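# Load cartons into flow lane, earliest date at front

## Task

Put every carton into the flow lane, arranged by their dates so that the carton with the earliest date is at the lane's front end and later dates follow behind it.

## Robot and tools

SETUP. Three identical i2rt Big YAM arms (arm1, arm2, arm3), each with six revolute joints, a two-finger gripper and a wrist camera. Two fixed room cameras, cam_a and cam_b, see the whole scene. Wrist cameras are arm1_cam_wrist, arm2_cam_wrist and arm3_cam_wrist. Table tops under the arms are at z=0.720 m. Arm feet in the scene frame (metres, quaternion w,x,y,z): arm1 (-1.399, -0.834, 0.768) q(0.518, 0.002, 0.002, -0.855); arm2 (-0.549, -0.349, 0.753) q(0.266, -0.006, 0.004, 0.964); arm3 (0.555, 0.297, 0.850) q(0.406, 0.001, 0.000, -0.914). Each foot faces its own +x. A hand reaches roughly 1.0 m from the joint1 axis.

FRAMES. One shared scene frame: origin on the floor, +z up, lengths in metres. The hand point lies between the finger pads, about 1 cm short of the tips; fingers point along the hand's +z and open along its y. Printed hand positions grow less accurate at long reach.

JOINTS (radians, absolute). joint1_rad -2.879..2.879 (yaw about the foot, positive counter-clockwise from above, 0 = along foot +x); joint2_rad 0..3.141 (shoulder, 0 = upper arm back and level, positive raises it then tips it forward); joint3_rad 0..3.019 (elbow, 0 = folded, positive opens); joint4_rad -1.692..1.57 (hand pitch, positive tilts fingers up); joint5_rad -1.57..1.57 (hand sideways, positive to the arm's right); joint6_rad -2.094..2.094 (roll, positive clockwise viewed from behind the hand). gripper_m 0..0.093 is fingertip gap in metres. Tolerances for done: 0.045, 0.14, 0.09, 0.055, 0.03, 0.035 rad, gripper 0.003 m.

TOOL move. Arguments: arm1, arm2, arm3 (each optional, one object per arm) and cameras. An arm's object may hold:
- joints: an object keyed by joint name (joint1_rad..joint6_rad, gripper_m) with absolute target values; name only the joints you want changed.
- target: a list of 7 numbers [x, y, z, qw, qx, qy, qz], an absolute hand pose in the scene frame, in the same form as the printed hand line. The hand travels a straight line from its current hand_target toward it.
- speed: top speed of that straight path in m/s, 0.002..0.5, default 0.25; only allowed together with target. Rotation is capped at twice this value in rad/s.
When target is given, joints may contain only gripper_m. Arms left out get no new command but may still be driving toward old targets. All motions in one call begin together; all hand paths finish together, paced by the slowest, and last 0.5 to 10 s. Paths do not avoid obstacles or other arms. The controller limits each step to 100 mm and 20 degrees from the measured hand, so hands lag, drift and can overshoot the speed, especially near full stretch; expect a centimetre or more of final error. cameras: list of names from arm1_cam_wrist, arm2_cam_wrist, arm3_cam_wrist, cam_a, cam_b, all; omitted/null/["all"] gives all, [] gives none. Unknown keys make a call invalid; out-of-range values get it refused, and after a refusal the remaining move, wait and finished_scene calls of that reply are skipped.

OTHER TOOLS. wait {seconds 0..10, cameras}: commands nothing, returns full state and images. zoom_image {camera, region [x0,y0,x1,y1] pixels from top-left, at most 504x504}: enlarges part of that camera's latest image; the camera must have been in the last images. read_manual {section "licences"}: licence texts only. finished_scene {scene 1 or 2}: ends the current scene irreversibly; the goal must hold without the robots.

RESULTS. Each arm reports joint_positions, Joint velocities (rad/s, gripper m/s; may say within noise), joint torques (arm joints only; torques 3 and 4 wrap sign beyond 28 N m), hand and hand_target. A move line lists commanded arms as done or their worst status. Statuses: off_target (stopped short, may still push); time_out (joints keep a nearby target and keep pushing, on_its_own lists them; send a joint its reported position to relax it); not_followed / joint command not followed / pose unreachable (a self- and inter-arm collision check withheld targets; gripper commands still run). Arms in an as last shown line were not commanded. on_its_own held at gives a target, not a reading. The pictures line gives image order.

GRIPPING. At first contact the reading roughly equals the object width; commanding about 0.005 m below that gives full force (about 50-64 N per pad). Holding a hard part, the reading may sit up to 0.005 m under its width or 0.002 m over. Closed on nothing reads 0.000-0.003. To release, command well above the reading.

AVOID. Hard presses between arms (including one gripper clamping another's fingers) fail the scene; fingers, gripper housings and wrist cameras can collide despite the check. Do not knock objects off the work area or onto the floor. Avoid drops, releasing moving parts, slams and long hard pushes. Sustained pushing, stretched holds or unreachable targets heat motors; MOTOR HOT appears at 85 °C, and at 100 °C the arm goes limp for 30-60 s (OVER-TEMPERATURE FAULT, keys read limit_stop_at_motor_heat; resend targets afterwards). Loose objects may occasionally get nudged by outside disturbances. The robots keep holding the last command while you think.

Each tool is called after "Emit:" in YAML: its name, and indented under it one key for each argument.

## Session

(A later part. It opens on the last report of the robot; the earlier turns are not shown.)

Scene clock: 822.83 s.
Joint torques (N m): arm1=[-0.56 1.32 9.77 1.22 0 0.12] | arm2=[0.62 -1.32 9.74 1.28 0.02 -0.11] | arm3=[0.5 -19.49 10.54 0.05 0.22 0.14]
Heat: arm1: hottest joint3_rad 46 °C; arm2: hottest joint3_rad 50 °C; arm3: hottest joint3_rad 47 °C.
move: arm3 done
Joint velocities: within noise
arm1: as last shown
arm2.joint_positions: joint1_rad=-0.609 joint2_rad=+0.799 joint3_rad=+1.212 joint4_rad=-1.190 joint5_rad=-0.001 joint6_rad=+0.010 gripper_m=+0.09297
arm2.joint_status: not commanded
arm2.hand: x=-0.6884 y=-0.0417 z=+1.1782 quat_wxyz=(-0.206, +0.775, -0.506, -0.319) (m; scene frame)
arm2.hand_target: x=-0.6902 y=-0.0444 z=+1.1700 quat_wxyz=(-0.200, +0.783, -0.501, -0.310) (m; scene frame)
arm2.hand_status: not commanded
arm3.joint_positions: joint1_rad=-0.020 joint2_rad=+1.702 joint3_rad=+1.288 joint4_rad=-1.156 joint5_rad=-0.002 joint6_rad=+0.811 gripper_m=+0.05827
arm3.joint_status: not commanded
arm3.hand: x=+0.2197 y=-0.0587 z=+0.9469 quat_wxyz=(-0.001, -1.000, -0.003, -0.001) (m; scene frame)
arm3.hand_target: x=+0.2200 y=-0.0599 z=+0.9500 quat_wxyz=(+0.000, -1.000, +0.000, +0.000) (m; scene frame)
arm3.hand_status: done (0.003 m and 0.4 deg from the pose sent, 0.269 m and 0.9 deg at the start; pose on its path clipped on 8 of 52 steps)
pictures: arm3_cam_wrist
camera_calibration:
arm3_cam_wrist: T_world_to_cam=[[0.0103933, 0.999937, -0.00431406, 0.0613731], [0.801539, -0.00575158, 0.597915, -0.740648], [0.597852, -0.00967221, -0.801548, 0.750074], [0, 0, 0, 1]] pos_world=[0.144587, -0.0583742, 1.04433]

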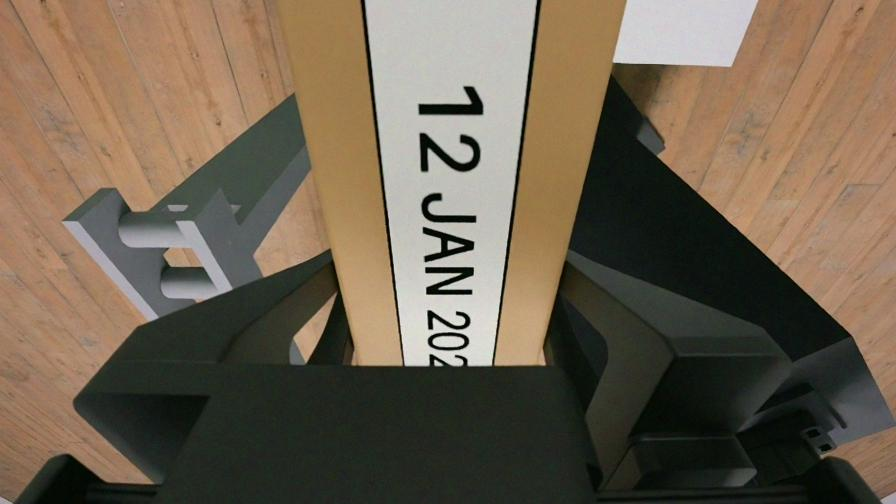

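Emit:
move:
  arm3: {"joints": {"joint1_rad": 0.872, "joint2_rad": 2.135, "joint3_rad": 1.785, "joint4_rad": -1.19, "joint5_rad": 0.127, "joint6_rad": 1.747}}
  cameras: []

Emit:
move:
  arm3: {"target": [0.629, -0.336, 0.764, -0.0008, -0.9978, 0.0131, 0.0645], "speed": 0.15}
  cameras: ["arm3_cam_wrist"]

Scene clock: 828.17 s.
Joint torques (N m): arm1=[-0.5 1.26 9.77 1.21 0 0.12] | arm2=[0.62 -1.2 9.74 1.25 0.02 -0.11] | arm3=[0.62 -28.16 14.52 -0.02 0.3 0.15]
Heat: arm1: hottest joint3_rad 46 °C; arm2: hottest joint3_rad 50 °C; arm3: hottest joint3_rad 47 °C.
move: arm3 done
Joint velocities: within noise
arm1, arm2: as last shown
arm3.joint_positions: joint1_rad=+0.867 joint2_rad=+2.144 joint3_rad=+1.734 joint4_rad=-1.184 joint5_rad=+0.124 joint6_rad=+1.739 gripper_m=+0.05827
arm3.joint_status: all done
arm3.hand: x=+0.6162 y=-0.3289 z=+0.8650 quat_wxyz=(+0.002, -0.998, +0.017, +0.062) (m; scene frame)
arm3.hand_target: x=+0.6213 y=-0.3476 z=+0.8890 quat_wxyz=(-0.025, -0.998, +0.020, +0.059) (m; scene frame)
arm3.hand_status: not commanded
pictures: none
No camera images: "cameras" was empty.

Scene clock: 829.73 s.
Joint torques (N m): arm1=[-0.5 1.26 9.76 1.21 0 0.12] | arm2=[0.56 -1.2 9.74 1.28 0.02 -0.11] | arm3=[0.67 -25.05 9.81 0.43 0.44 0.14]
Heat: arm1: hottest joint3_rad 46 °C; arm2: hottest joint3_rad 50 °C; arm3: hottest joint3_rad 47 °C.
move: arm3 off_target
Joint velocities: within noise
arm1, arm2: as last shown
arm3.joint_positions: joint1_rad=+0.881 joint2_rad=+2.260 joint3_rad=+1.700 joint4_rad=-1.012 joint5_rad=+0.124 joint6_rad=+1.743 gripper_m=+0.05827
arm3.joint_status: not commanded
arm3.hand: x=+0.6263 y=-0.3375 z=+0.7825 quat_wxyz=(-0.010, -0.998, +0.013, +0.060) (m; scene frame)
arm3.hand_target: x=+0.6289 y=-0.3355 z=+0.7643 quat_wxyz=(-0.001, -0.998, +0.013, +0.065) (m; scene frame)
arm3.hand_status: off_target (0.019 m and 1.1 deg from the pose sent, 0.102 m and 0.6 deg at the start)
pictures: arm3_cam_wrist
camera_calibration:
arm3_cam_wrist: T_world_to_cam=[[0.0399859, 0.998884, -0.0251506, 0.332647], [0.868265, -0.0222786, 0.4956, -0.937279], [0.494486, -0.0416544, -0.868187, 0.478645], [0, 0, 0, 1]] pos_world=[0.563822, -0.333219, 0.888434]

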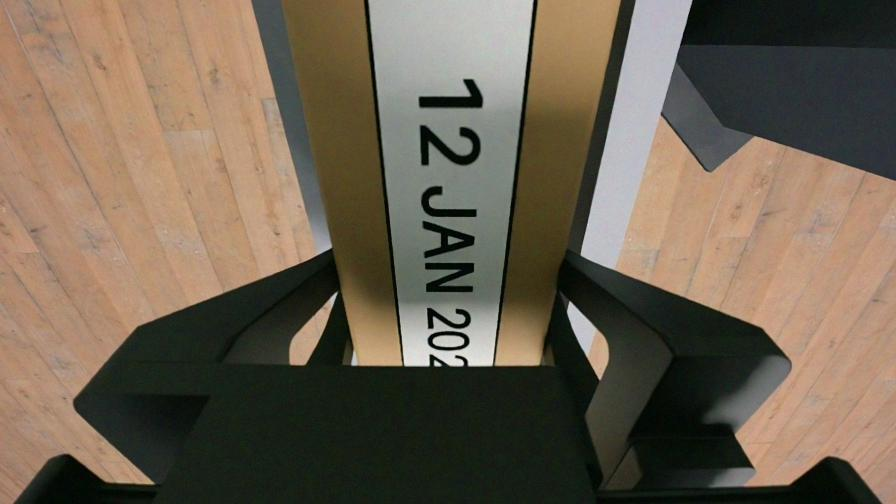

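Emit:
move:
  arm3: {"target": [0.629, -0.330, 0.754, -0.0008, -0.9978, 0.0131, 0.0645], "speed": 0.15}
  cameras: ["arm3_cam_wrist"]

Scene clock: 834.93 s.
Joint torques (N m): arm1=[-0.56 1.26 9.77 1.21 0.01 0.12] | arm2=[0.62 -1.26 9.76 1.26 0.02 -0.11] | arm3=[0.73 -24.7 7.82 1.07 0.44 0.15]
Heat: arm1: hottest joint3_rad 46 °C; arm2: hottest joint3_rad 50 °C; arm3: hottest joint3_rad 46 °C.
move: arm3 off_target
Joint velocities: within noise
arm1, arm2: as last shown
arm3.joint_positions: joint1_rad=+0.883 joint2_rad=+2.260 joint3_rad=+1.694 joint4_rad=-0.999 joint5_rad=+0.123 joint6_rad=+1.743 gripper_m=+0.05827
arm3.joint_status: not commanded
arm3.hand: x=+0.6279 y=-0.3378 z=+0.7806 quat_wxyz=(-0.013, -0.998, +0.012, +0.059) (m; scene frame)
arm3.hand_target: x=+0.6289 y=-0.3292 z=+0.7548 quat_wxyz=(-0.001, -0.998, +0.013, +0.064) (m; scene frame)
arm3.hand_status: off_target (0.028 m and 1.5 deg from the pose sent, 0.030 m and 1.1 deg at the start)
pictures: arm3_cam_wrist
camera_calibration:
arm3_cam_wrist: T_world_to_cam=[[0.0378165, 0.998778, -0.0318123, 0.33933], [0.867615, -0.0170219, 0.496945, -0.93652], [0.495796, -0.0463936, -0.867199, 0.472947], [0, 0, 0, 1]] pos_world=[0.565221, -0.332916, 0.886333]

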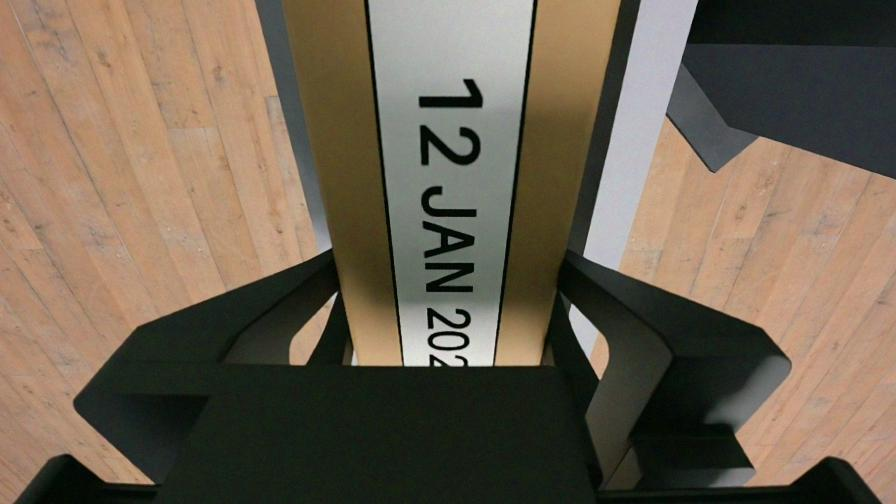

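Emit:
move:
  arm3: {"joints": {"gripper_m": 0.078}}
  cameras: []

Emit:
move:
  arm3: {"target": [0.625, -0.333, 0.90, -0.0008, -0.9978, 0.0131, 0.0645], "speed": 0.3}
  cameras: ["arm3_cam_wrist", "cam_b"]

Scene clock: 841.50 s.
Joint torques (N m): arm1=[-0.62 1.26 9.77 1.21 0 0.13] | arm2=[0.56 -1.2 9.74 1.26 0.02 -0.12] | arm3=[0.56 -24.94 8.38 0.58 0.25 0.14]
Heat: arm1: hottest joint3_rad 46 °C; arm2: hottest joint3_rad 50 °C; arm3: hottest joint3_rad 45 °C.
move: arm3 done
Joint velocities: within noise
arm1, arm2: as last shown
arm3.joint_positions: joint1_rad=+0.883 joint2_rad=+2.262 joint3_rad=+1.686 joint4_rad=-0.985 joint5_rad=+0.128 joint6_rad=+1.744 gripper_m=+0.07789
arm3.joint_status: all done
arm3.hand: x=+0.6270 y=-0.3370 z=+0.7766 quat_wxyz=(-0.015, -0.998, +0.013, +0.061) (m; scene frame)
arm3.hand_target: x=+0.6288 y=-0.3290 z=+0.7547 quat_wxyz=(-0.001, -0.998, +0.013, +0.065) (m; scene frame)
arm3.hand_status: not commanded
pictures: none
No camera images: "cameras" was empty.

Scene clock: 842.90 s.
Joint torques (N m): arm1=[-0.56 1.26 9.76 1.21 0 0.12] | arm2=[0.56 -1.2 9.73 1.28 0.02 -0.11] | arm3=[-0.15 -25.23 13.16 -0.14 0.26 0.07]
Heat: arm1: hottest joint3_rad 46 °C; arm2: hottest joint3_rad 50 °C; arm3: hottest joint3_rad 45 °C.
move: arm3 done
Joint velocities: within noise
arm1, arm2: as last shown
arm3.joint_positions: joint1_rad=+0.883 joint2_rad=+2.098 joint3_rad=+1.755 joint4_rad=-1.249 joint5_rad=+0.128 joint6_rad=+1.744 gripper_m=+0.07794
arm3.joint_status: not commanded
arm3.hand: x=+0.6248 y=-0.3244 z=+0.9011 quat_wxyz=(+0.000, -0.998, +0.012, +0.064) (m; scene frame)
arm3.hand_target: x=+0.6250 y=-0.3327 z=+0.8999 quat_wxyz=(-0.001, -0.998, +0.013, +0.064) (m; scene frame)
arm3.hand_status: done (0.009 m and 0.2 deg from the pose sent, 0.123 m and 1.7 deg at the start)
pictures: arm3_cam_wrist, cam_b
camera_calibration:
arm3_cam_wrist: T_world_to_cam=[[0.0386833, 0.999237, -0.00544673, 0.305876], [0.871845, -0.0310872, 0.488794, -0.993455], [0.488251, -0.0236568, -0.872382, 0.596384], [0, 0, 0, 1]] pos_world=[0.563122, -0.322418, 1.00753]

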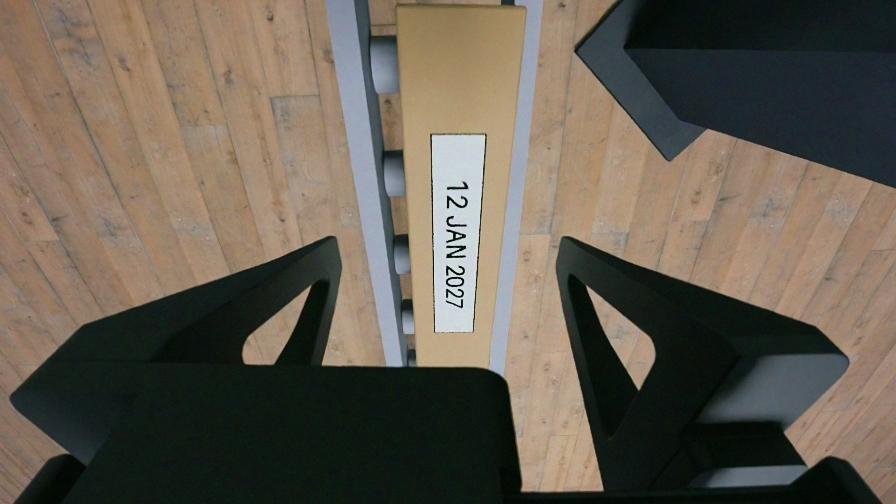

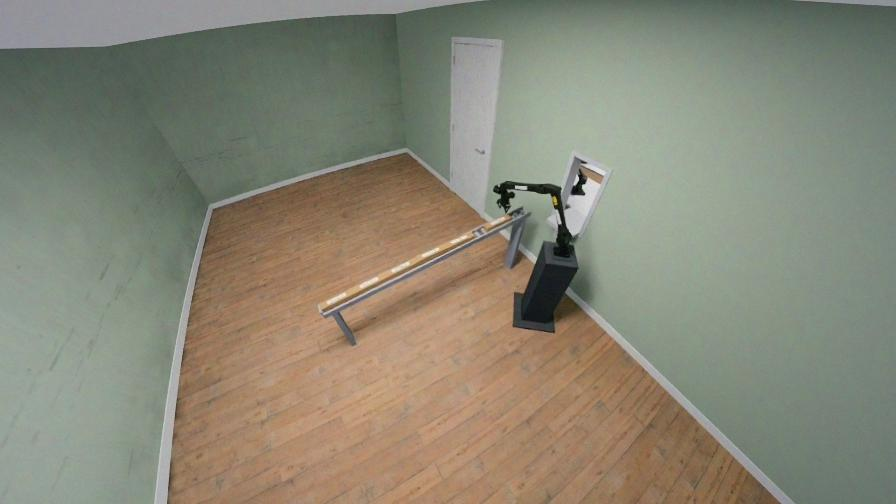

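Emit:
move:
  cameras: ["arm1_cam_wrist", "cam_a", "cam_b"]

Emit:
zoom_image:
  camera: "cam_a"
  region: [320, 180, 600, 360]

Emit:
zoom_image:
  camera: "cam_b"
  region: [310, 180, 560, 320]

Scene clock: 885.40 s.
Joint torques (N m): arm1=[-0.56 1.32 9.77 1.2 0 0.13] | arm2=[0.56 -1.26 9.74 1.26 0.01 -0.11] | arm3=[0.26 -24.94 13.11 -0.1 0.26 0.09]
Heat: arm1: hottest joint3_rad 46 °C; arm2: hottest joint3_rad 50 °C; arm3: hottest joint3_rad 46 °C.
Joint velocities: within noise
arm1.joint_positions: joint1_rad=+0.517 joint2_rad=+0.599 joint3_rad=+1.378 joint4_rad=-1.291 joint5_rad=+0.006 joint6_rad=-0.008 gripper_m=+0.09297
arm1.joint_status: not commanded
arm1.hand: x=-1.3930 y=-1.0703 z=+1.3143 quat_wxyz=(-0.359, -0.599, -0.623, +0.352) (m; scene frame)
arm1.hand_target: x=-1.3968 y=-1.0665 z=+1.3227 quat_wxyz=(-0.362, -0.605, -0.614, +0.356) (m; scene frame)
arm1.hand_status: not commanded
arm2.joint_positions: joint1_rad=-0.609 joint2_rad=+0.799 joint3_rad=+1.212 joint4_rad=-1.190 joint5_rad=-0.001 joint6_rad=+0.010 gripper_m=+0.09297
arm2.joint_status: not commanded
arm2.hand: x=-0.6884 y=-0.0417 z=+1.1782 quat_wxyz=(-0.206, +0.775, -0.506, -0.319) (m; scene frame)
arm2.hand_target: x=-0.6902 y=-0.0444 z=+1.1700 quat_wxyz=(-0.200, +0.783, -0.501, -0.310) (m; scene frame)
arm2.hand_status: not commanded
arm3.joint_positions: joint1_rad=+0.883 joint2_rad=+2.098 joint3_rad=+1.755 joint4_rad=-1.249 joint5_rad=+0.128 joint6_rad=+1.744 gripper_m=+0.07794
arm3.joint_status: not commanded
arm3.hand: x=+0.6248 y=-0.3244 z=+0.9011 quat_wxyz=(+0.000, -0.998, +0.012, +0.064) (m; scene frame)
arm3.hand_target: x=+0.6250 y=-0.3327 z=+0.8999 quat_wxyz=(-0.001, -0.998, +0.013, +0.064) (m; scene frame)
arm3.hand_status: done (0.009 m and 0.2 deg from the pose sent, 0.123 m and 1.7 deg at the start)
pictures: arm1_cam_wrist, cam_a, cam_b
camera_calibration:
arm1_cam_wrist: T_world_to_cam=[[-0.998323, -0.0578882, -0.000523661, -1.44874], [-0.0536637, 0.928785, -0.366714, 1.3991], [0.0217148, -0.366071, -0.930333, 0.984732], [0, 0, 0, 1]] pos_world=[-1.39261, -1.02285, 1.42844]

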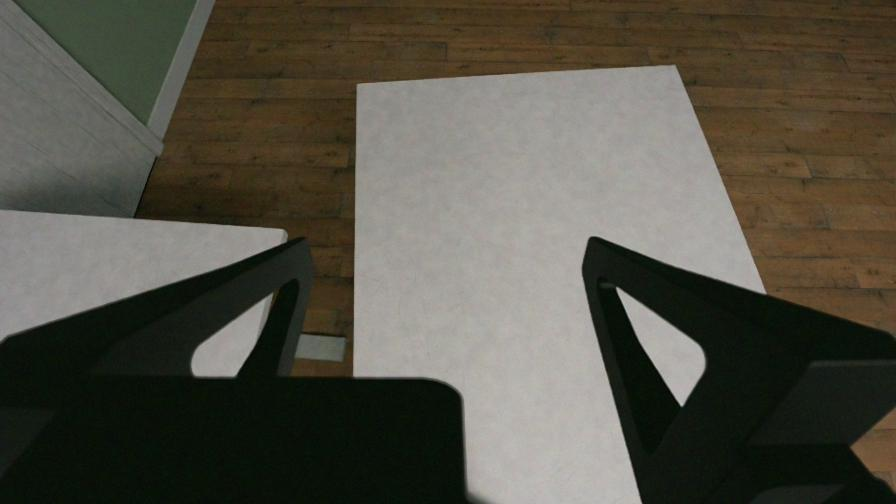

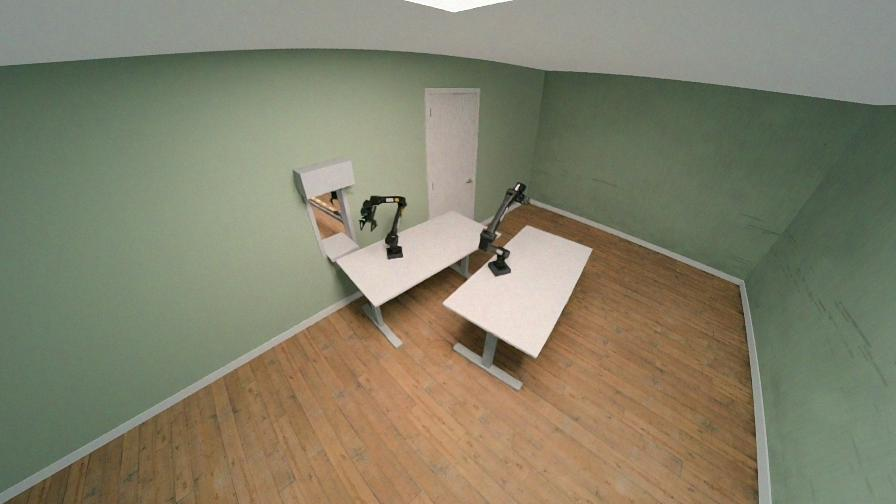

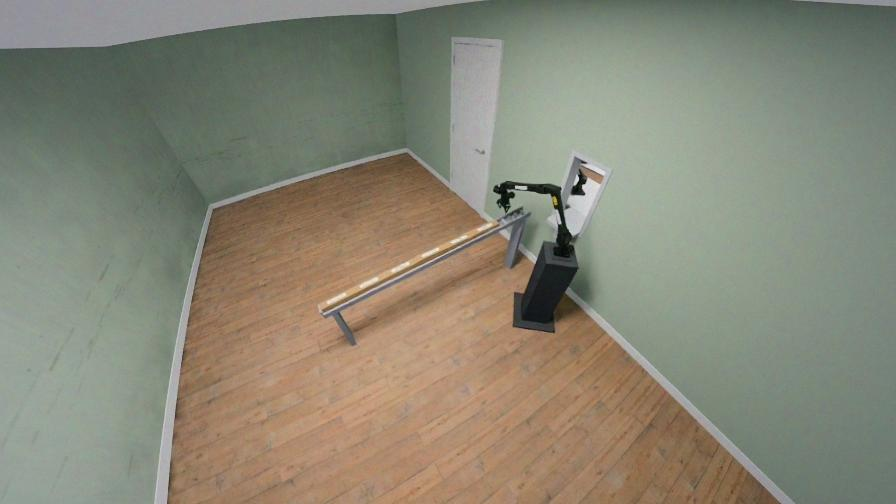

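Scaled by 1.800 from the camera's 896x504 image, which has a finer 1280x720 frame.

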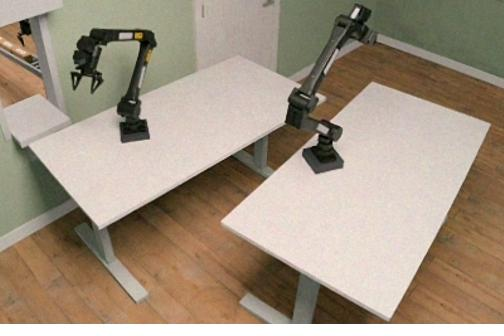

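Scaled by 2.016 from the camera's 896x504 image, which has a finer 1280x720 frame.

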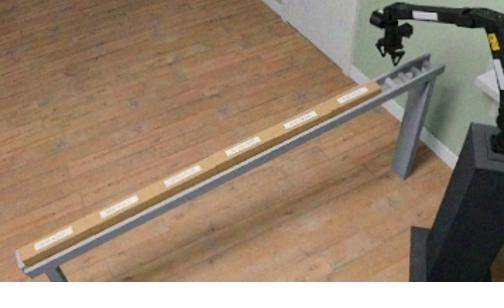

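Emit:
move:
  arm1: {"joints": {"joint1_rad": 1.3, "joint2_rad": 1.61, "joint3_rad": 1.24, "joint4_rad": -1.27, "joint5_rad": 0.0, "joint6_rad": -0.559}}
  arm2: {"joints": {"joint1_rad": 1.343, "joint2_rad": 1.55, "joint3_rad": 1.25, "joint4_rad": -1.1, "joint5_rad": 0.0, "joint6_rad": 0.0}}
  cameras: []

Emit:
move:
  arm2: {"joints": {"joint1_rad": -1.807, "joint2_rad": 1.906, "joint3_rad": 1.792, "joint4_rad": -1.432, "joint5_rad": 0.0, "joint6_rad": 0.796}}
  cameras: []

Emit:
move:
  arm1: {"joints": {"joint1_rad": 2.295, "joint2_rad": 1.787, "joint3_rad": 1.501, "joint4_rad": -1.284, "joint5_rad": 0.0, "joint6_rad": -0.559}}
  arm2: {"target": [0.02, 0.082, 0.80, 0, 0, 1, 0], "speed": 0.25}
  cameras: ["arm1_cam_wrist", "arm2_cam_wrist"]

Scene clock: 944.13 s.
Joint torques (N m): arm1=[1.14 -14.8 8.83 0.13 0 -0.06] | arm2=[0.09 -12.69 12.72 0.54 0.02 -0.1] | arm3=[0.21 -25.05 13.11 -0.03 0.27 0.08]
Heat: arm1: hottest joint3_rad 46 °C; arm2: hottest joint3_rad 50 °C; arm3: hottest joint3_rad 47 °C.
move: arm1 done; arm2 done
Joint velocities: within noise
arm1.joint_positions: joint1_rad=+1.295 joint2_rad=+1.610 joint3_rad=+1.228 joint4_rad=-1.274 joint5_rad=+0.000 joint6_rad=-0.550 gripper_m=+0.09299
arm1.joint_status: all done
arm1.hand: x=-1.0811 y=-1.1358 z=+0.8856 quat_wxyz=(+0.033, -0.103, -0.994, -0.029) (m; scene frame)
arm1.hand_target: x=-1.0752 y=-1.1379 z=+0.8896 quat_wxyz=(+0.026, -0.096, -0.995, -0.024) (m; scene frame)
arm1.hand_status: not commanded
arm2.joint_positions: joint1_rad=+1.342 joint2_rad=+1.555 joint3_rad=+1.212 joint4_rad=-1.099 joint5_rad=-0.001 joint6_rad=+0.009 gripper_m=+0.09300
arm2.joint_status: all done
arm2.hand: x=-0.8802 y=-0.6890 z=+0.8921 quat_wxyz=(+0.033, +0.920, +0.385, -0.057) (m; scene frame)
arm2.hand_target: x=-0.8896 y=-0.6985 z=+0.9093 quat_wxyz=(+0.040, +0.917, +0.389, -0.076) (m; scene frame)
arm2.hand_status: not commanded
arm3: as last shown
pictures: none
No camera images: "cameras" was empty.

Scene clock: 946.77 s.
Joint torques (N m): arm1=[1.14 -14.86 8.83 0.13 0 -0.06] | arm2=[0.5 -18.67 11.64 -0.1 -0.01 0.08] | arm3=[0.09 -24.88 13.12 -0.1 0.26 0.07]
Heat: arm1: hottest joint3_rad 46 °C; arm2: hottest joint3_rad 51 °C; arm3: hottest joint3_rad 47 °C.
move: arm2 done
Joint velocities: within noise
arm1, arm3: as last shown
arm2.joint_positions: joint1_rad=-1.816 joint2_rad=+1.909 joint3_rad=+1.770 joint4_rad=-1.423 joint5_rad=+0.002 joint6_rad=+0.786 gripper_m=+0.09306
arm2.joint_status: all done
arm2.hand: x=-0.1313 y=+0.0711 z=+0.9184 quat_wxyz=(-0.008, +0.000, -1.000, +0.003) (m; scene frame)
arm2.hand_target: x=-0.1327 y=+0.0783 z=+0.9284 quat_wxyz=(-0.013, +0.000, -1.000, -0.003) (m; scene frame)
arm2.hand_status: not commanded
pictures: none
No camera images: "cameras" was empty.

Scene clock: 948.37 s.
Joint torques (N m): arm1=[1.26 -18.55 10.73 -0.12 0.04 -0.05] | arm2=[-5.89 -4.84 17.5 2.84 -0.05 -0.11] | arm3=[-0.03 -24.88 13.16 -0.08 0.27 0.07]
Heat: arm1: hottest joint3_rad 46 °C; arm2: hottest joint3_rad 51 °C; arm3: hottest joint3_rad 47 °C.
move: arm1 done; arm2 off_target
Joint velocities: within noise
arm1.joint_positions: joint1_rad=+2.291 joint2_rad=+1.797 joint3_rad=+1.468 joint4_rad=-1.279 joint5_rad=-0.001 joint6_rad=-0.552 gripper_m=+0.09300
arm1.joint_status: all done
arm1.hand: x=-0.8882 y=-0.7105 z=+0.8848 quat_wxyz=(+0.016, +0.385, -0.923, -0.005) (m; scene frame)
arm1.hand_target: x=-0.8784 y=-0.7063 z=+0.9016 quat_wxyz=(-0.003, +0.390, -0.921, -0.002) (m; scene frame)
arm1.hand_status: not commanded
arm2.joint_positions: joint1_rad=-1.821 joint2_rad=+1.924 joint3_rad=+1.772 joint4_rad=-1.409 joint5_rad=-0.013 joint6_rad=+0.709 gripper_m=+0.09306
arm2.joint_status: not commanded
arm2.hand: x=-0.1276 y=+0.0740 z=+0.9109 quat_wxyz=(-0.004, +0.036, -0.999, -0.002) (m; scene frame)
arm2.hand_target: x=-0.0601 y=+0.0658 z=+0.8525 quat_wxyz=(-0.002, +0.000, -1.000, -0.001) (m; scene frame)
arm2.hand_status: off_target (0.185 m and 4.1 deg from the pose sent, 0.192 m and 1.0 deg at the start; pose on its path clipped on 33 of 48 steps)
arm3: as last shown
pictures: arm1_cam_wrist, arm2_cam_wrist
camera_calibration:
arm1_cam_wrist: T_world_to_cam=[[0.712279, -0.700335, -0.0468022, 0.179741], [-0.513362, -0.565268, 0.645702, -1.43122], [-0.478664, -0.435894, -0.762154, 0.0629365], [0, 0, 0, 1]] pos_world=[-0.832632, -0.655709, 0.98052]
arm2_cam_wrist: T_world_to_cam=[[0.0762583, -0.99705, 0.00870085, 0.0736503], [-0.8274, -0.0584084, 0.558568, -0.602038], [-0.556412, -0.0497945, -0.829413, 0.811081], [0, 0, 0, 1]] pos_world=[-0.0524479, 0.0786563, 1.00836]

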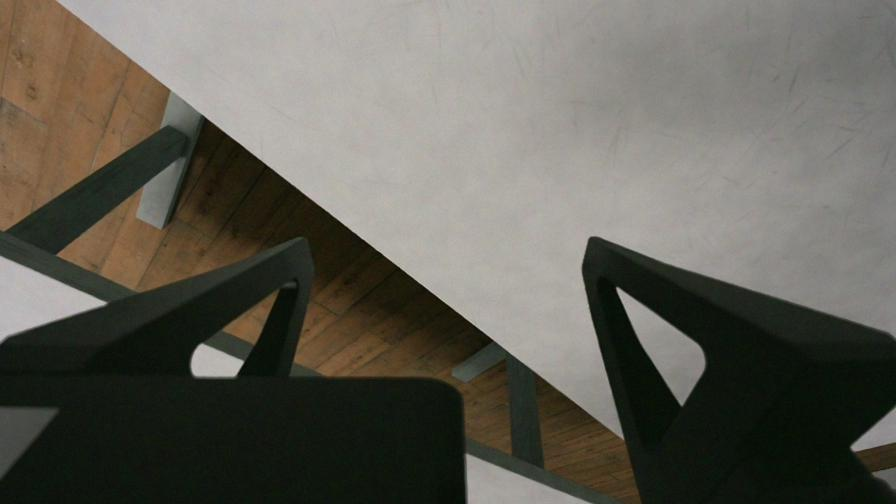

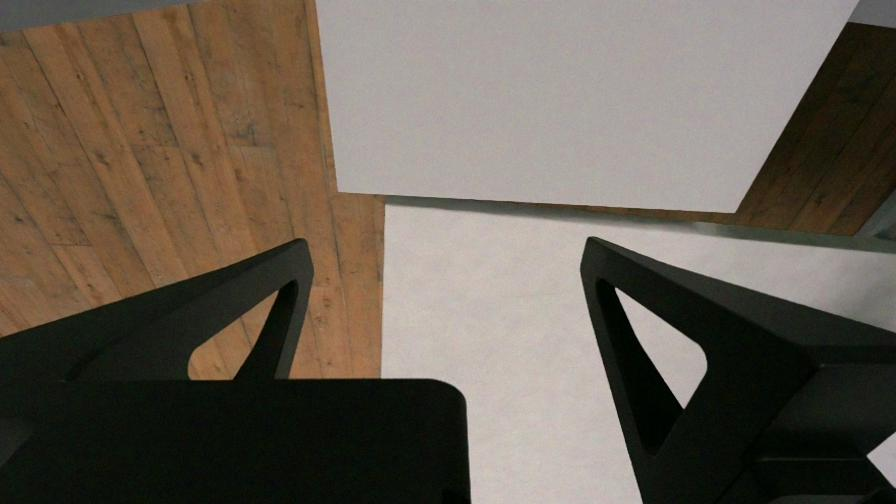

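Emit:
move:
  arm2: {"joints": {"joint1_rad": -1.821, "joint2_rad": 1.75, "joint3_rad": 1.65, "joint4_rad": -1.4, "joint5_rad": 0.0, "joint6_rad": 0.709}}
  cameras: ["cam_a", "arm2_cam_wrist"]

Scene clock: 983.33 s.
Joint torques (N m): arm1=[1.14 -19.08 10.73 -0.09 0.04 -0.05] | arm2=[-0.32 -14.21 9.69 0.59 0.11 -0.03] | arm3=[-0.09 -24.88 13.09 -0.12 0.26 0.07]
Heat: arm1: hottest joint3_rad 48 °C; arm2: hottest joint3_rad 58 °C; arm3: hottest joint3_rad 47 °C.
move: arm2 done
Joint velocities: within noise
arm1, arm3: as last shown
arm2.joint_positions: joint1_rad=-1.819 joint2_rad=+1.731 joint3_rad=+1.657 joint4_rad=-1.403 joint5_rad=-0.002 joint6_rad=+0.709 gripper_m=+0.09306
arm2.joint_status: all done
arm2.hand: x=-0.1586 y=+0.0436 z=+0.9724 quat_wxyz=(-0.038, +0.037, -0.998, -0.026) (m; scene frame)
arm2.hand_target: x=-0.1571 y=+0.0429 z=+0.9599 quat_wxyz=(-0.031, +0.036, -0.999, -0.018) (m; scene frame)
arm2.hand_status: not commanded
pictures: arm2_cam_wrist, cam_a
camera_calibration:
arm2_cam_wrist: T_world_to_cam=[[0.0800927, -0.99612, -0.0364645, 0.0896382], [-0.862344, -0.0875917, 0.498689, -0.60988], [-0.499948, -0.00849641, -0.866014, 0.886125], [0, 0, 0, 1]] pos_world=[-0.0900887, 0.0433989, 1.07481]

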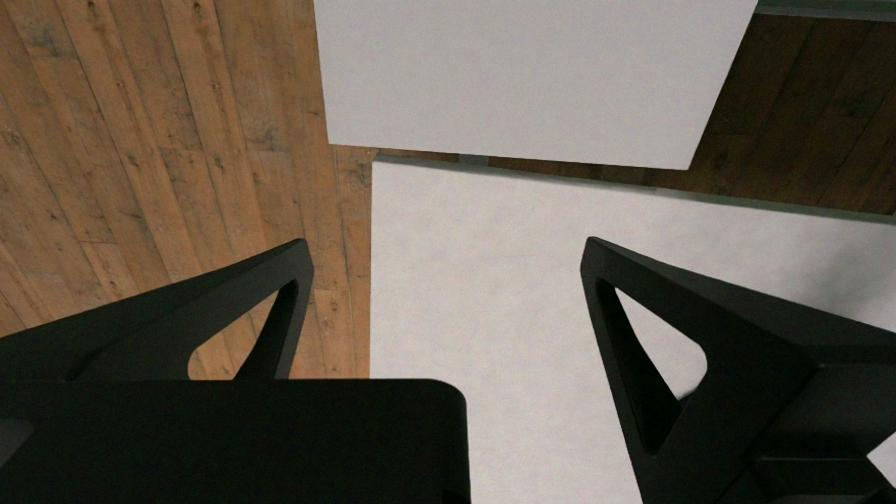

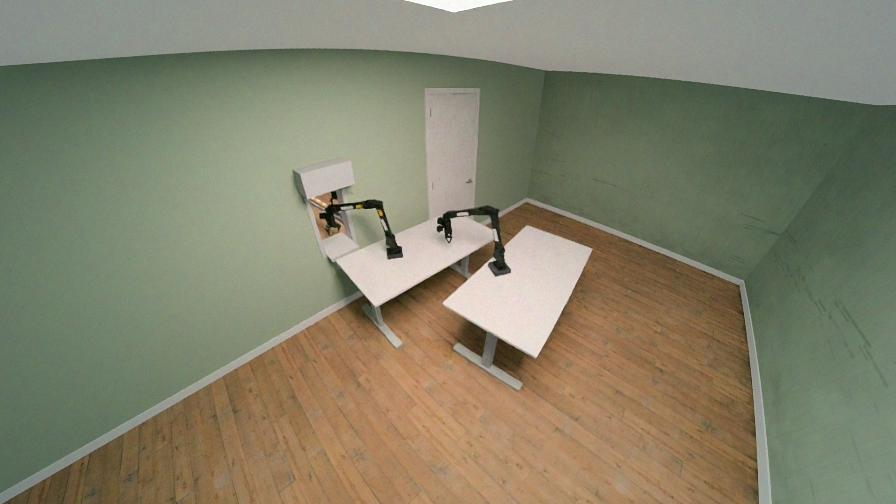

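Emit:
zoom_image:
  camera: "cam_a"
  region: [270, 150, 410, 290]

Emit:
move:
  arm2: {"joints": {"joint1_rad": -1.2, "joint2_rad": 1.2, "joint3_rad": 1.2, "joint4_rad": -1.3, "joint5_rad": 0.0, "joint6_rad": 0.709}}
  cameras: ["cam_a"]

Emit:
zoom_image:
  camera: "cam_a"
  region: [270, 150, 410, 290]

Scaled by 3.600 from the camera's 896x504 image, which has a finer 1280x720 frame.

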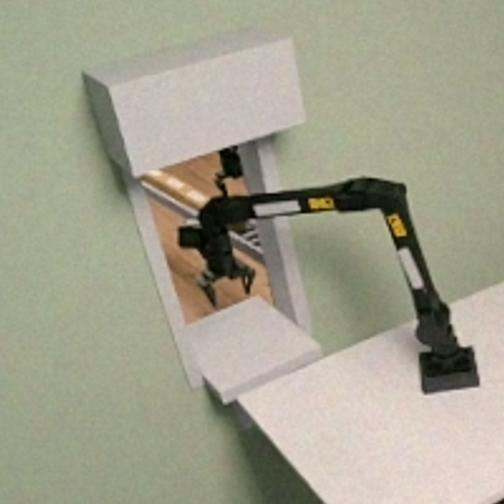

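Scene clock: 989.40 s.
Joint torques (N m): arm1=[1.14 -18.96 10.74 -0.13 0.04 -0.04] | arm2=[0.62 -6.53 9.39 1.22 0.11 -0.04] | arm3=[-0.21 -24.82 13.12 -0.16 0.26 0.08]
Heat: arm1: hottest joint3_rad 48 °C; arm2: hottest joint3_rad 58 °C; arm3: hottest joint3_rad 47 °C.
move: arm2 done
Joint velocities: within noise
arm1, arm3: as last shown
arm2.joint_positions: joint1_rad=-1.210 joint2_rad=+1.188 joint3_rad=+1.214 joint4_rad=-1.309 joint5_rad=-0.002 joint6_rad=+0.709 gripper_m=+0.09307
arm2.joint_status: all done
arm2.hand: x=-0.4811 y=+0.0429 z=+1.0303 quat_wxyz=(-0.073, +0.333, -0.933, -0.118) (m; scene frame)
arm2.hand_target: x=-0.4843 y=+0.0439 z=+1.0203 quat_wxyz=(-0.069, +0.337, -0.932, -0.110) (m; scene frame)
arm2.hand_status: not commanded
pictures: cam_a

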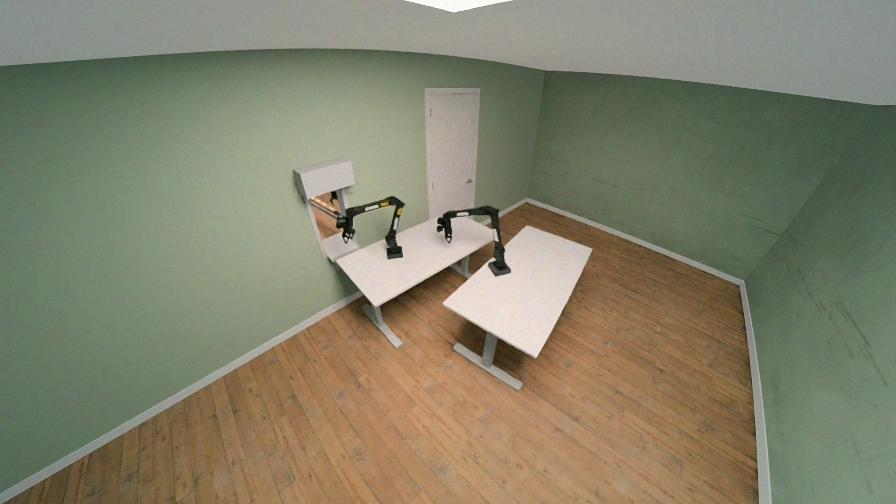

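Scaled by 3.600 from the camera's 896x504 image, which has a finer 1280x720 frame.

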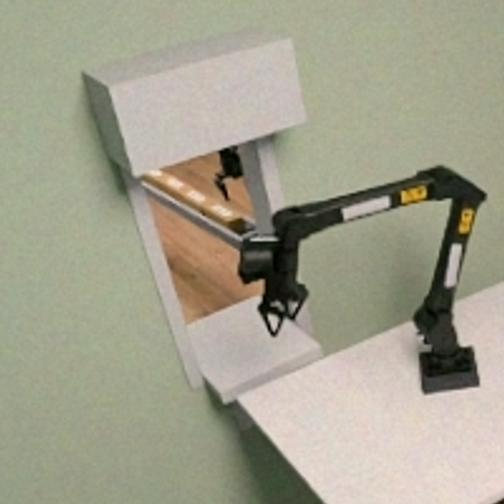

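Emit:
zoom_image:
  camera: "cam_a"
  region: [290, 190, 370, 270]

Scaled by 6.300 from the camera's 896x504 image, which has a finer 1280x720 frame.

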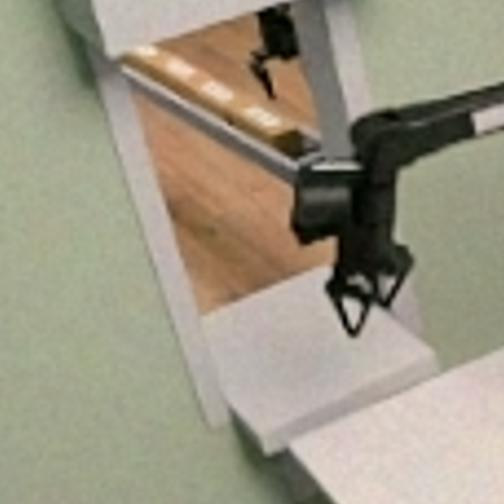

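Emit:
move:
  arm2: {"joints": {"joint1_rad": -1.821, "joint2_rad": 1.85, "joint3_rad": 1.74, "joint4_rad": -1.42, "joint5_rad": 0.0, "joint6_rad": 0.78}}
  cameras: ["cam_a"]

Emit:
move:
  arm2: {"target": [-0.08, 0.06, 0.88, 0, 0, 1, 0], "speed": 0.1}
  cameras: ["cam_a", "arm2_cam_wrist"]

Emit:
zoom_image:
  camera: "cam_a"
  region: [280, 180, 380, 280]

Scene clock: 1043.63 s.
Joint torques (N m): arm1=[1.2 -19.08 10.73 -0.1 0.04 -0.04] | arm2=[0.44 -17.38 14.09 -0.09 0.03 0.09] | arm3=[-0.03 -24.82 13.11 -0.09 0.26 0.09]
Heat: arm1: hottest joint3_rad 49 °C; arm2: hottest joint3_rad 58 °C; arm3: hottest joint3_rad 48 °C.
move: arm2 done
Joint velocities: within noise
arm1, arm3: as last shown
arm2.joint_positions: joint1_rad=-1.829 joint2_rad=+1.850 joint3_rad=+1.686 joint4_rad=-1.412 joint5_rad=+0.001 joint6_rad=+0.770 gripper_m=+0.09308
arm2.joint_status: all done
arm2.hand: x=-0.1440 y=+0.0483 z=+0.9199 quat_wxyz=(-0.003, +0.002, -1.000, +0.008) (m; scene frame)
arm2.hand_target: x=-0.1374 y=+0.0620 z=+0.9403 quat_wxyz=(-0.019, +0.001, -1.000, -0.009) (m; scene frame)
arm2.hand_status: not commanded
pictures: cam_a

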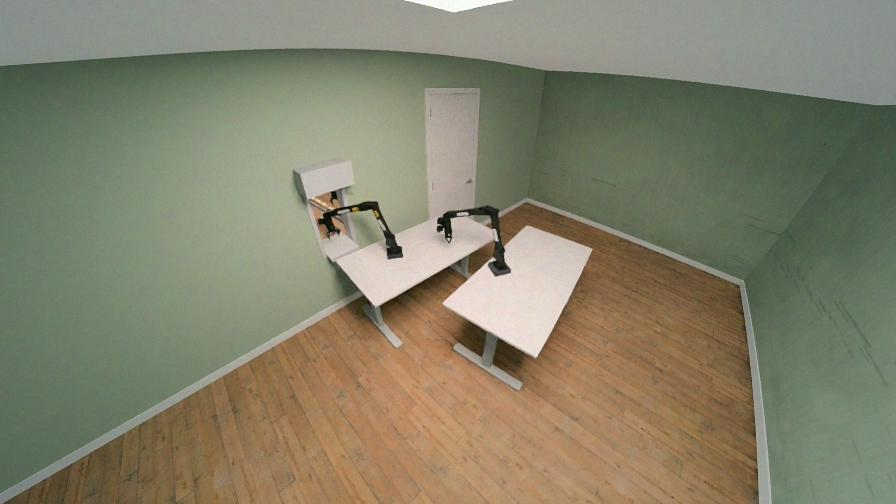

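Scene clock: 1045.33 s.
Joint torques (N m): arm1=[1.2 -19.02 10.71 -0.1 0.04 -0.05] | arm2=[-0.73 -17.49 14.26 0.42 -0.05 -0.12] | arm3=[-0.15 -24.88 13.14 -0.16 0.25 0.07]
Heat: arm1: hottest joint3_rad 49 °C; arm2: hottest joint3_rad 58 °C; arm3: hottest joint3_rad 48 °C.
move: arm2 off_target
Joint velocities: within noise
arm1, arm3: as last shown
arm2.joint_positions: joint1_rad=-1.883 joint2_rad=+1.990 joint3_rad=+1.771 joint4_rad=-1.389 joint5_rad=-0.012 joint6_rad=+0.722 gripper_m=+0.09308
arm2.joint_status: not commanded
arm2.hand: x=-0.0982 y=+0.0496 z=+0.8727 quat_wxyz=(+0.014, -0.002, -1.000, +0.014) (m; scene frame)
arm2.hand_target: x=-0.0808 y=+0.0592 z=+0.8802 quat_wxyz=(-0.001, +0.000, -1.000, +0.000) (m; scene frame)
arm2.hand_status: off_target (0.022 m and 2.2 deg from the pose sent, 0.076 m and 1.0 deg at the start)
pictures: arm2_cam_wrist, cam_a
camera_calibration:
arm2_cam_wrist: T_world_to_cam=[[0.00135337, -0.999191, 0.0401965, 0.0126607], [-0.809091, 0.0225287, 0.587252, -0.585115], [-0.587682, -0.0333174, -0.808406, 0.772376], [0, 0, 0, 1]] pos_world=[-0.0195171, 0.0515659, 0.967494]

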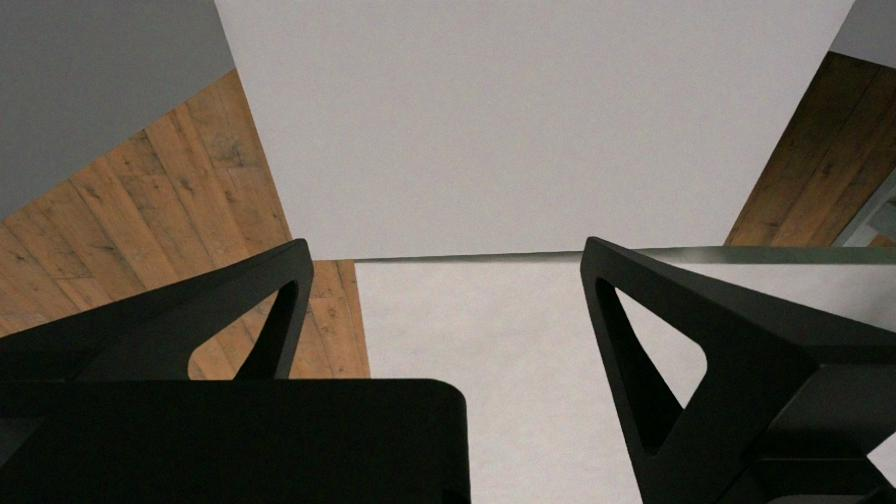

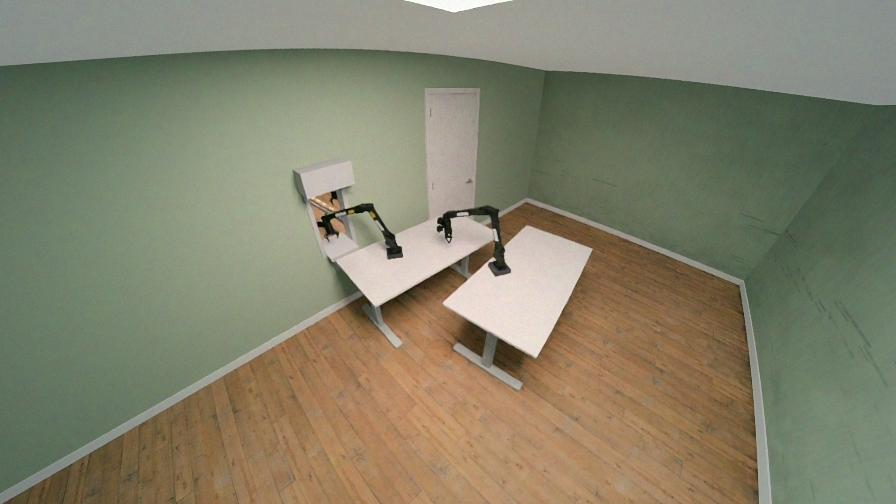

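Scaled by 5.040 from the camera's 896x504 image, which has a finer 1280x720 frame.

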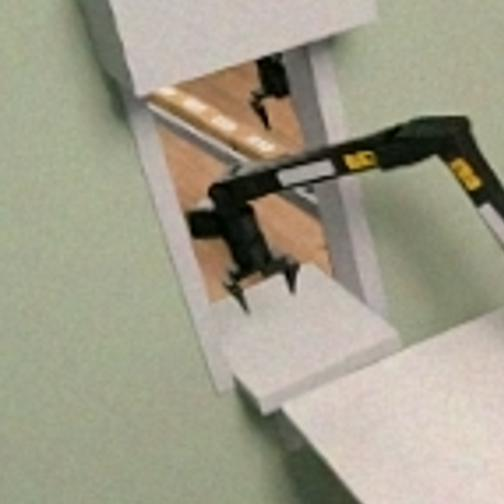

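Emit:
move:
  arm2: {"target": [-0.02, 0.068, 0.84, 0, 0, 1, 0], "speed": 0.15}
  cameras: ["cam_a"]

Emit:
zoom_image:
  camera: "cam_a"
  region: [280, 180, 380, 280]

Scene clock: 1049.53 s.
Joint torques (N m): arm1=[1.32 -18.96 10.76 -0.1 0.04 -0.04] | arm2=[-0.44 -19.84 14.16 -0.18 -0.05 -0.11] | arm3=[0.03 -25.11 13.15 -0.09 0.26 0.07]
Heat: arm1: hottest joint3_rad 49 °C; arm2: hottest joint3_rad 58 °C; arm3: hottest joint3_rad 48 °C.
move: arm2 off_target
Joint velocities: within noise
arm1: as last shown
arm2.joint_positions: joint1_rad=-1.936 joint2_rad=+2.166 joint3_rad=+1.955 joint4_rad=-1.384 joint5_rad=-0.013 joint6_rad=+0.674 gripper_m=+0.09308
arm2.joint_status: not commanded
arm2.hand: x=-0.0335 y=+0.0598 z=+0.8334 quat_wxyz=(+0.009, -0.004, -1.000, +0.008) (m; scene frame)
arm2.hand_target: x=-0.0206 y=+0.0674 z=+0.8401 quat_wxyz=(-0.001, +0.000, -1.000, +0.000) (m; scene frame)
arm2.hand_status: off_target (0.017 m and 1.5 deg from the pose sent, 0.087 m and 2.2 deg at the start)
arm3.joint_positions: joint1_rad=+0.883 joint2_rad=+2.098 joint3_rad=+1.755 joint4_rad=-1.249 joint5_rad=+0.128 joint6_rad=+1.744 gripper_m=+0.07794
arm3.joint_status: not commanded
arm3.hand: x=+0.6248 y=-0.3244 z=+0.9011 quat_wxyz=(+0.000, -0.998, +0.012, +0.064) (m; scene frame)
arm3.hand_target: x=+0.6250 y=-0.3327 z=+0.8999 quat_wxyz=(-0.001, -0.998, +0.013, +0.064) (m; scene frame)
arm3.hand_status: not commanded
pictures: cam_a

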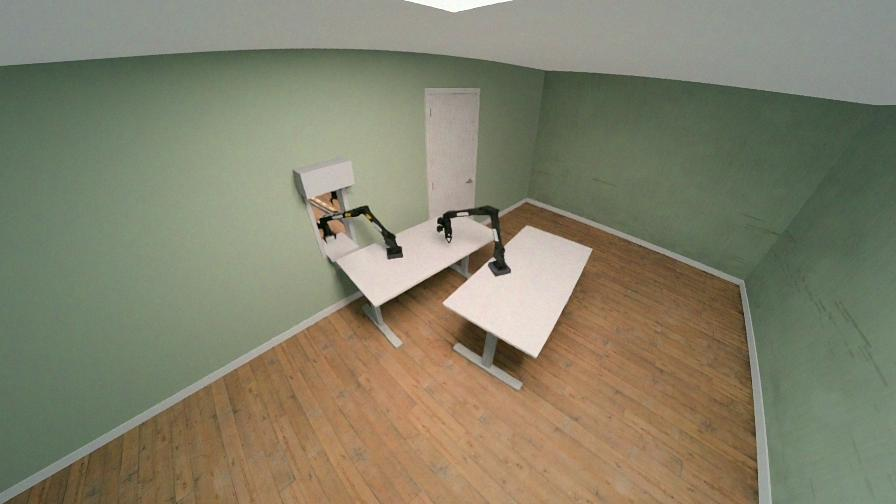

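Scaled by 5.040 from the camera's 896x504 image, which has a finer 1280x720 frame.

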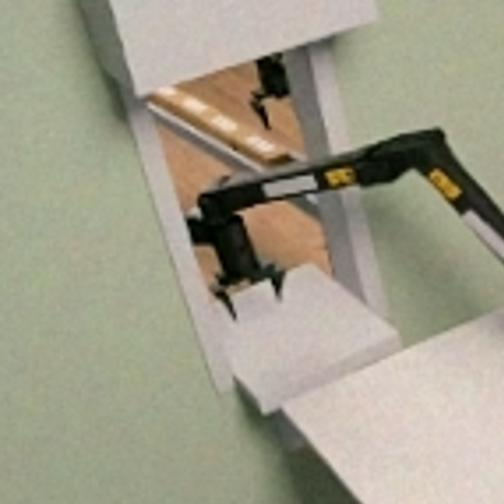

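Emit:
move:
  arm2: {"joints": {"joint2_rad": 1.72, "joint3_rad": 1.7}}
  arm3: {"joints": {"joint1_rad": -0.022, "joint2_rad": 1.702, "joint3_rad": 1.30, "joint4_rad": -1.164, "joint5_rad": 0.0, "joint6_rad": 0.814, "gripper_m": 0.06}}
  cameras: []

Emit:
move:
  arm2: {"joints": {"joint1_rad": 0.2, "joint2_rad": 1.4, "joint3_rad": 1.4, "joint4_rad": -1.3, "joint5_rad": 0.0, "joint6_rad": 0.2}}
  arm3: {"joints": {"joint1_rad": 0.870, "joint2_rad": 2.135, "joint3_rad": 1.785, "joint4_rad": -1.19, "joint5_rad": 0.127, "joint6_rad": 1.745}}
  cameras: ["arm3_cam_wrist", "cam_b"]

Scene clock: 1127.20 s.
Joint torques (N m): arm1=[1.2 -18.96 10.73 -0.1 0.04 -0.05] | arm2=[-0.44 -15.44 9.59 0.38 -0.05 -0.12] | arm3=[-0.32 -18.43 10.13 0.57 0.01 -0.01]
Heat: arm1: hottest joint3_rad 49 °C; arm2: hottest joint3_rad 68 °C; arm3: hottest joint3_rad 48 °C.
move: arm2 done; arm3 done
Joint velocities: within noise
arm1: as last shown
arm2.joint_positions: joint1_rad=-1.936 joint2_rad=+1.708 joint3_rad=+1.711 joint4_rad=-1.386 joint5_rad=-0.013 joint6_rad=+0.673 gripper_m=+0.09308
arm2.joint_status: all done
arm2.hand: x=-0.1050 y=+0.0069 z=+1.0089 quat_wxyz=(-0.074, -0.002, -0.996, -0.057) (m; scene frame)
arm2.hand_target: x=-0.1061 y=+0.0036 z=+0.9977 quat_wxyz=(-0.063, +0.001, -0.997, -0.049) (m; scene frame)
arm2.hand_status: not commanded
arm3.joint_positions: joint1_rad=-0.015 joint2_rad=+1.689 joint3_rad=+1.300 joint4_rad=-1.168 joint5_rad=+0.003 joint6_rad=+0.823 gripper_m=+0.06009
arm3.joint_status: all done
arm3.hand: x=+0.2194 y=-0.0613 z=+0.9574 quat_wxyz=(-0.004, -1.000, +0.001, +0.005) (m; scene frame)
arm3.hand_target: x=+0.2168 y=-0.0596 z=+0.9512 quat_wxyz=(-0.002, -1.000, +0.000, +0.001) (m; scene frame)
arm3.hand_status: not commanded
pictures: none
No camera images: "cameras" was empty.

Scene clock: 1129.33 s.
Joint torques (N m): arm1=[1.08 -19.02 10.74 -0.12 0.04 -0.05] | arm2=[0.21 -11.28 9.24 0.9 0.04 -0.11] | arm3=[0.03 -26.46 13.71 0.06 0.25 0.13]
Heat: arm1: hottest joint3_rad 49 °C; arm2: hottest joint3_rad 67 °C; arm3: hottest joint3_rad 48 °C.
move: arm2 done; arm3 done
Joint velocities: within noise
arm1: as last shown
arm2.joint_positions: joint1_rad=+0.198 joint2_rad=+1.405 joint3_rad=+1.418 joint4_rad=-1.301 joint5_rad=-0.001 joint6_rad=+0.209 gripper_m=+0.09310
arm2.joint_status: all done
arm2.hand: x=-1.0006 y=-0.1859 z=+1.0313 quat_wxyz=(-0.004, +0.953, -0.270, -0.135) (m; scene frame)
arm2.hand_target: x=-0.9963 y=-0.1883 z=+1.0254 quat_wxyz=(-0.005, +0.956, -0.265, -0.129) (m; scene frame)
arm2.hand_status: not commanded
arm3.joint_positions: joint1_rad=+0.869 joint2_rad=+2.127 joint3_rad=+1.745 joint4_rad=-1.186 joint5_rad=+0.125 joint6_rad=+1.737 gripper_m=+0.06009
arm3.joint_status: all done
arm3.hand: x=+0.6179 y=-0.3341 z=+0.8791 quat_wxyz=(-0.010, -0.998, +0.016, +0.061) (m; scene frame)
arm3.hand_target: x=+0.6198 y=-0.3476 z=+0.8890 quat_wxyz=(-0.025, -0.998, +0.020, +0.059) (m; scene frame)
arm3.hand_status: not commanded
pictures: arm3_cam_wrist, cam_b
camera_calibration:
arm3_cam_wrist: T_world_to_cam=[[0.0453362, 0.998609, -0.0269206, 0.3302], [0.868998, -0.0261313, 0.494125, -0.978221], [0.492734, -0.0457957, -0.868974, 0.567195], [0, 0, 0, 1]] pos_world=[0.555626, -0.329327, 0.985131]

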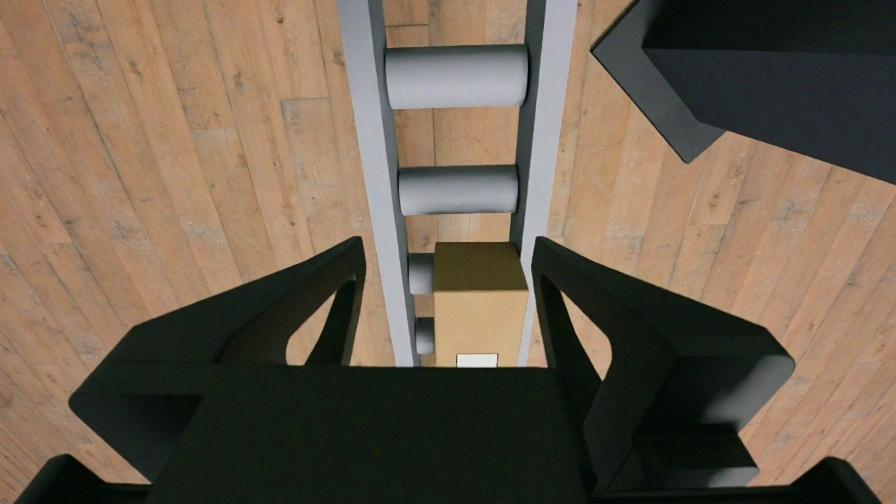

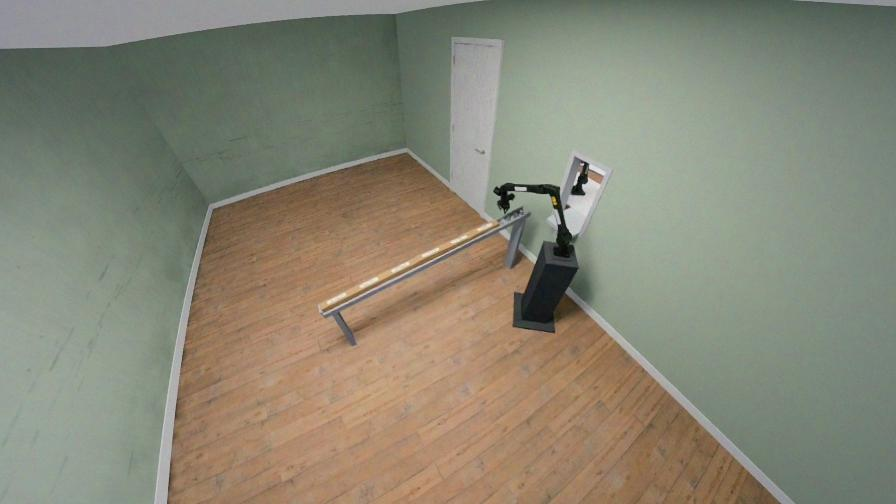

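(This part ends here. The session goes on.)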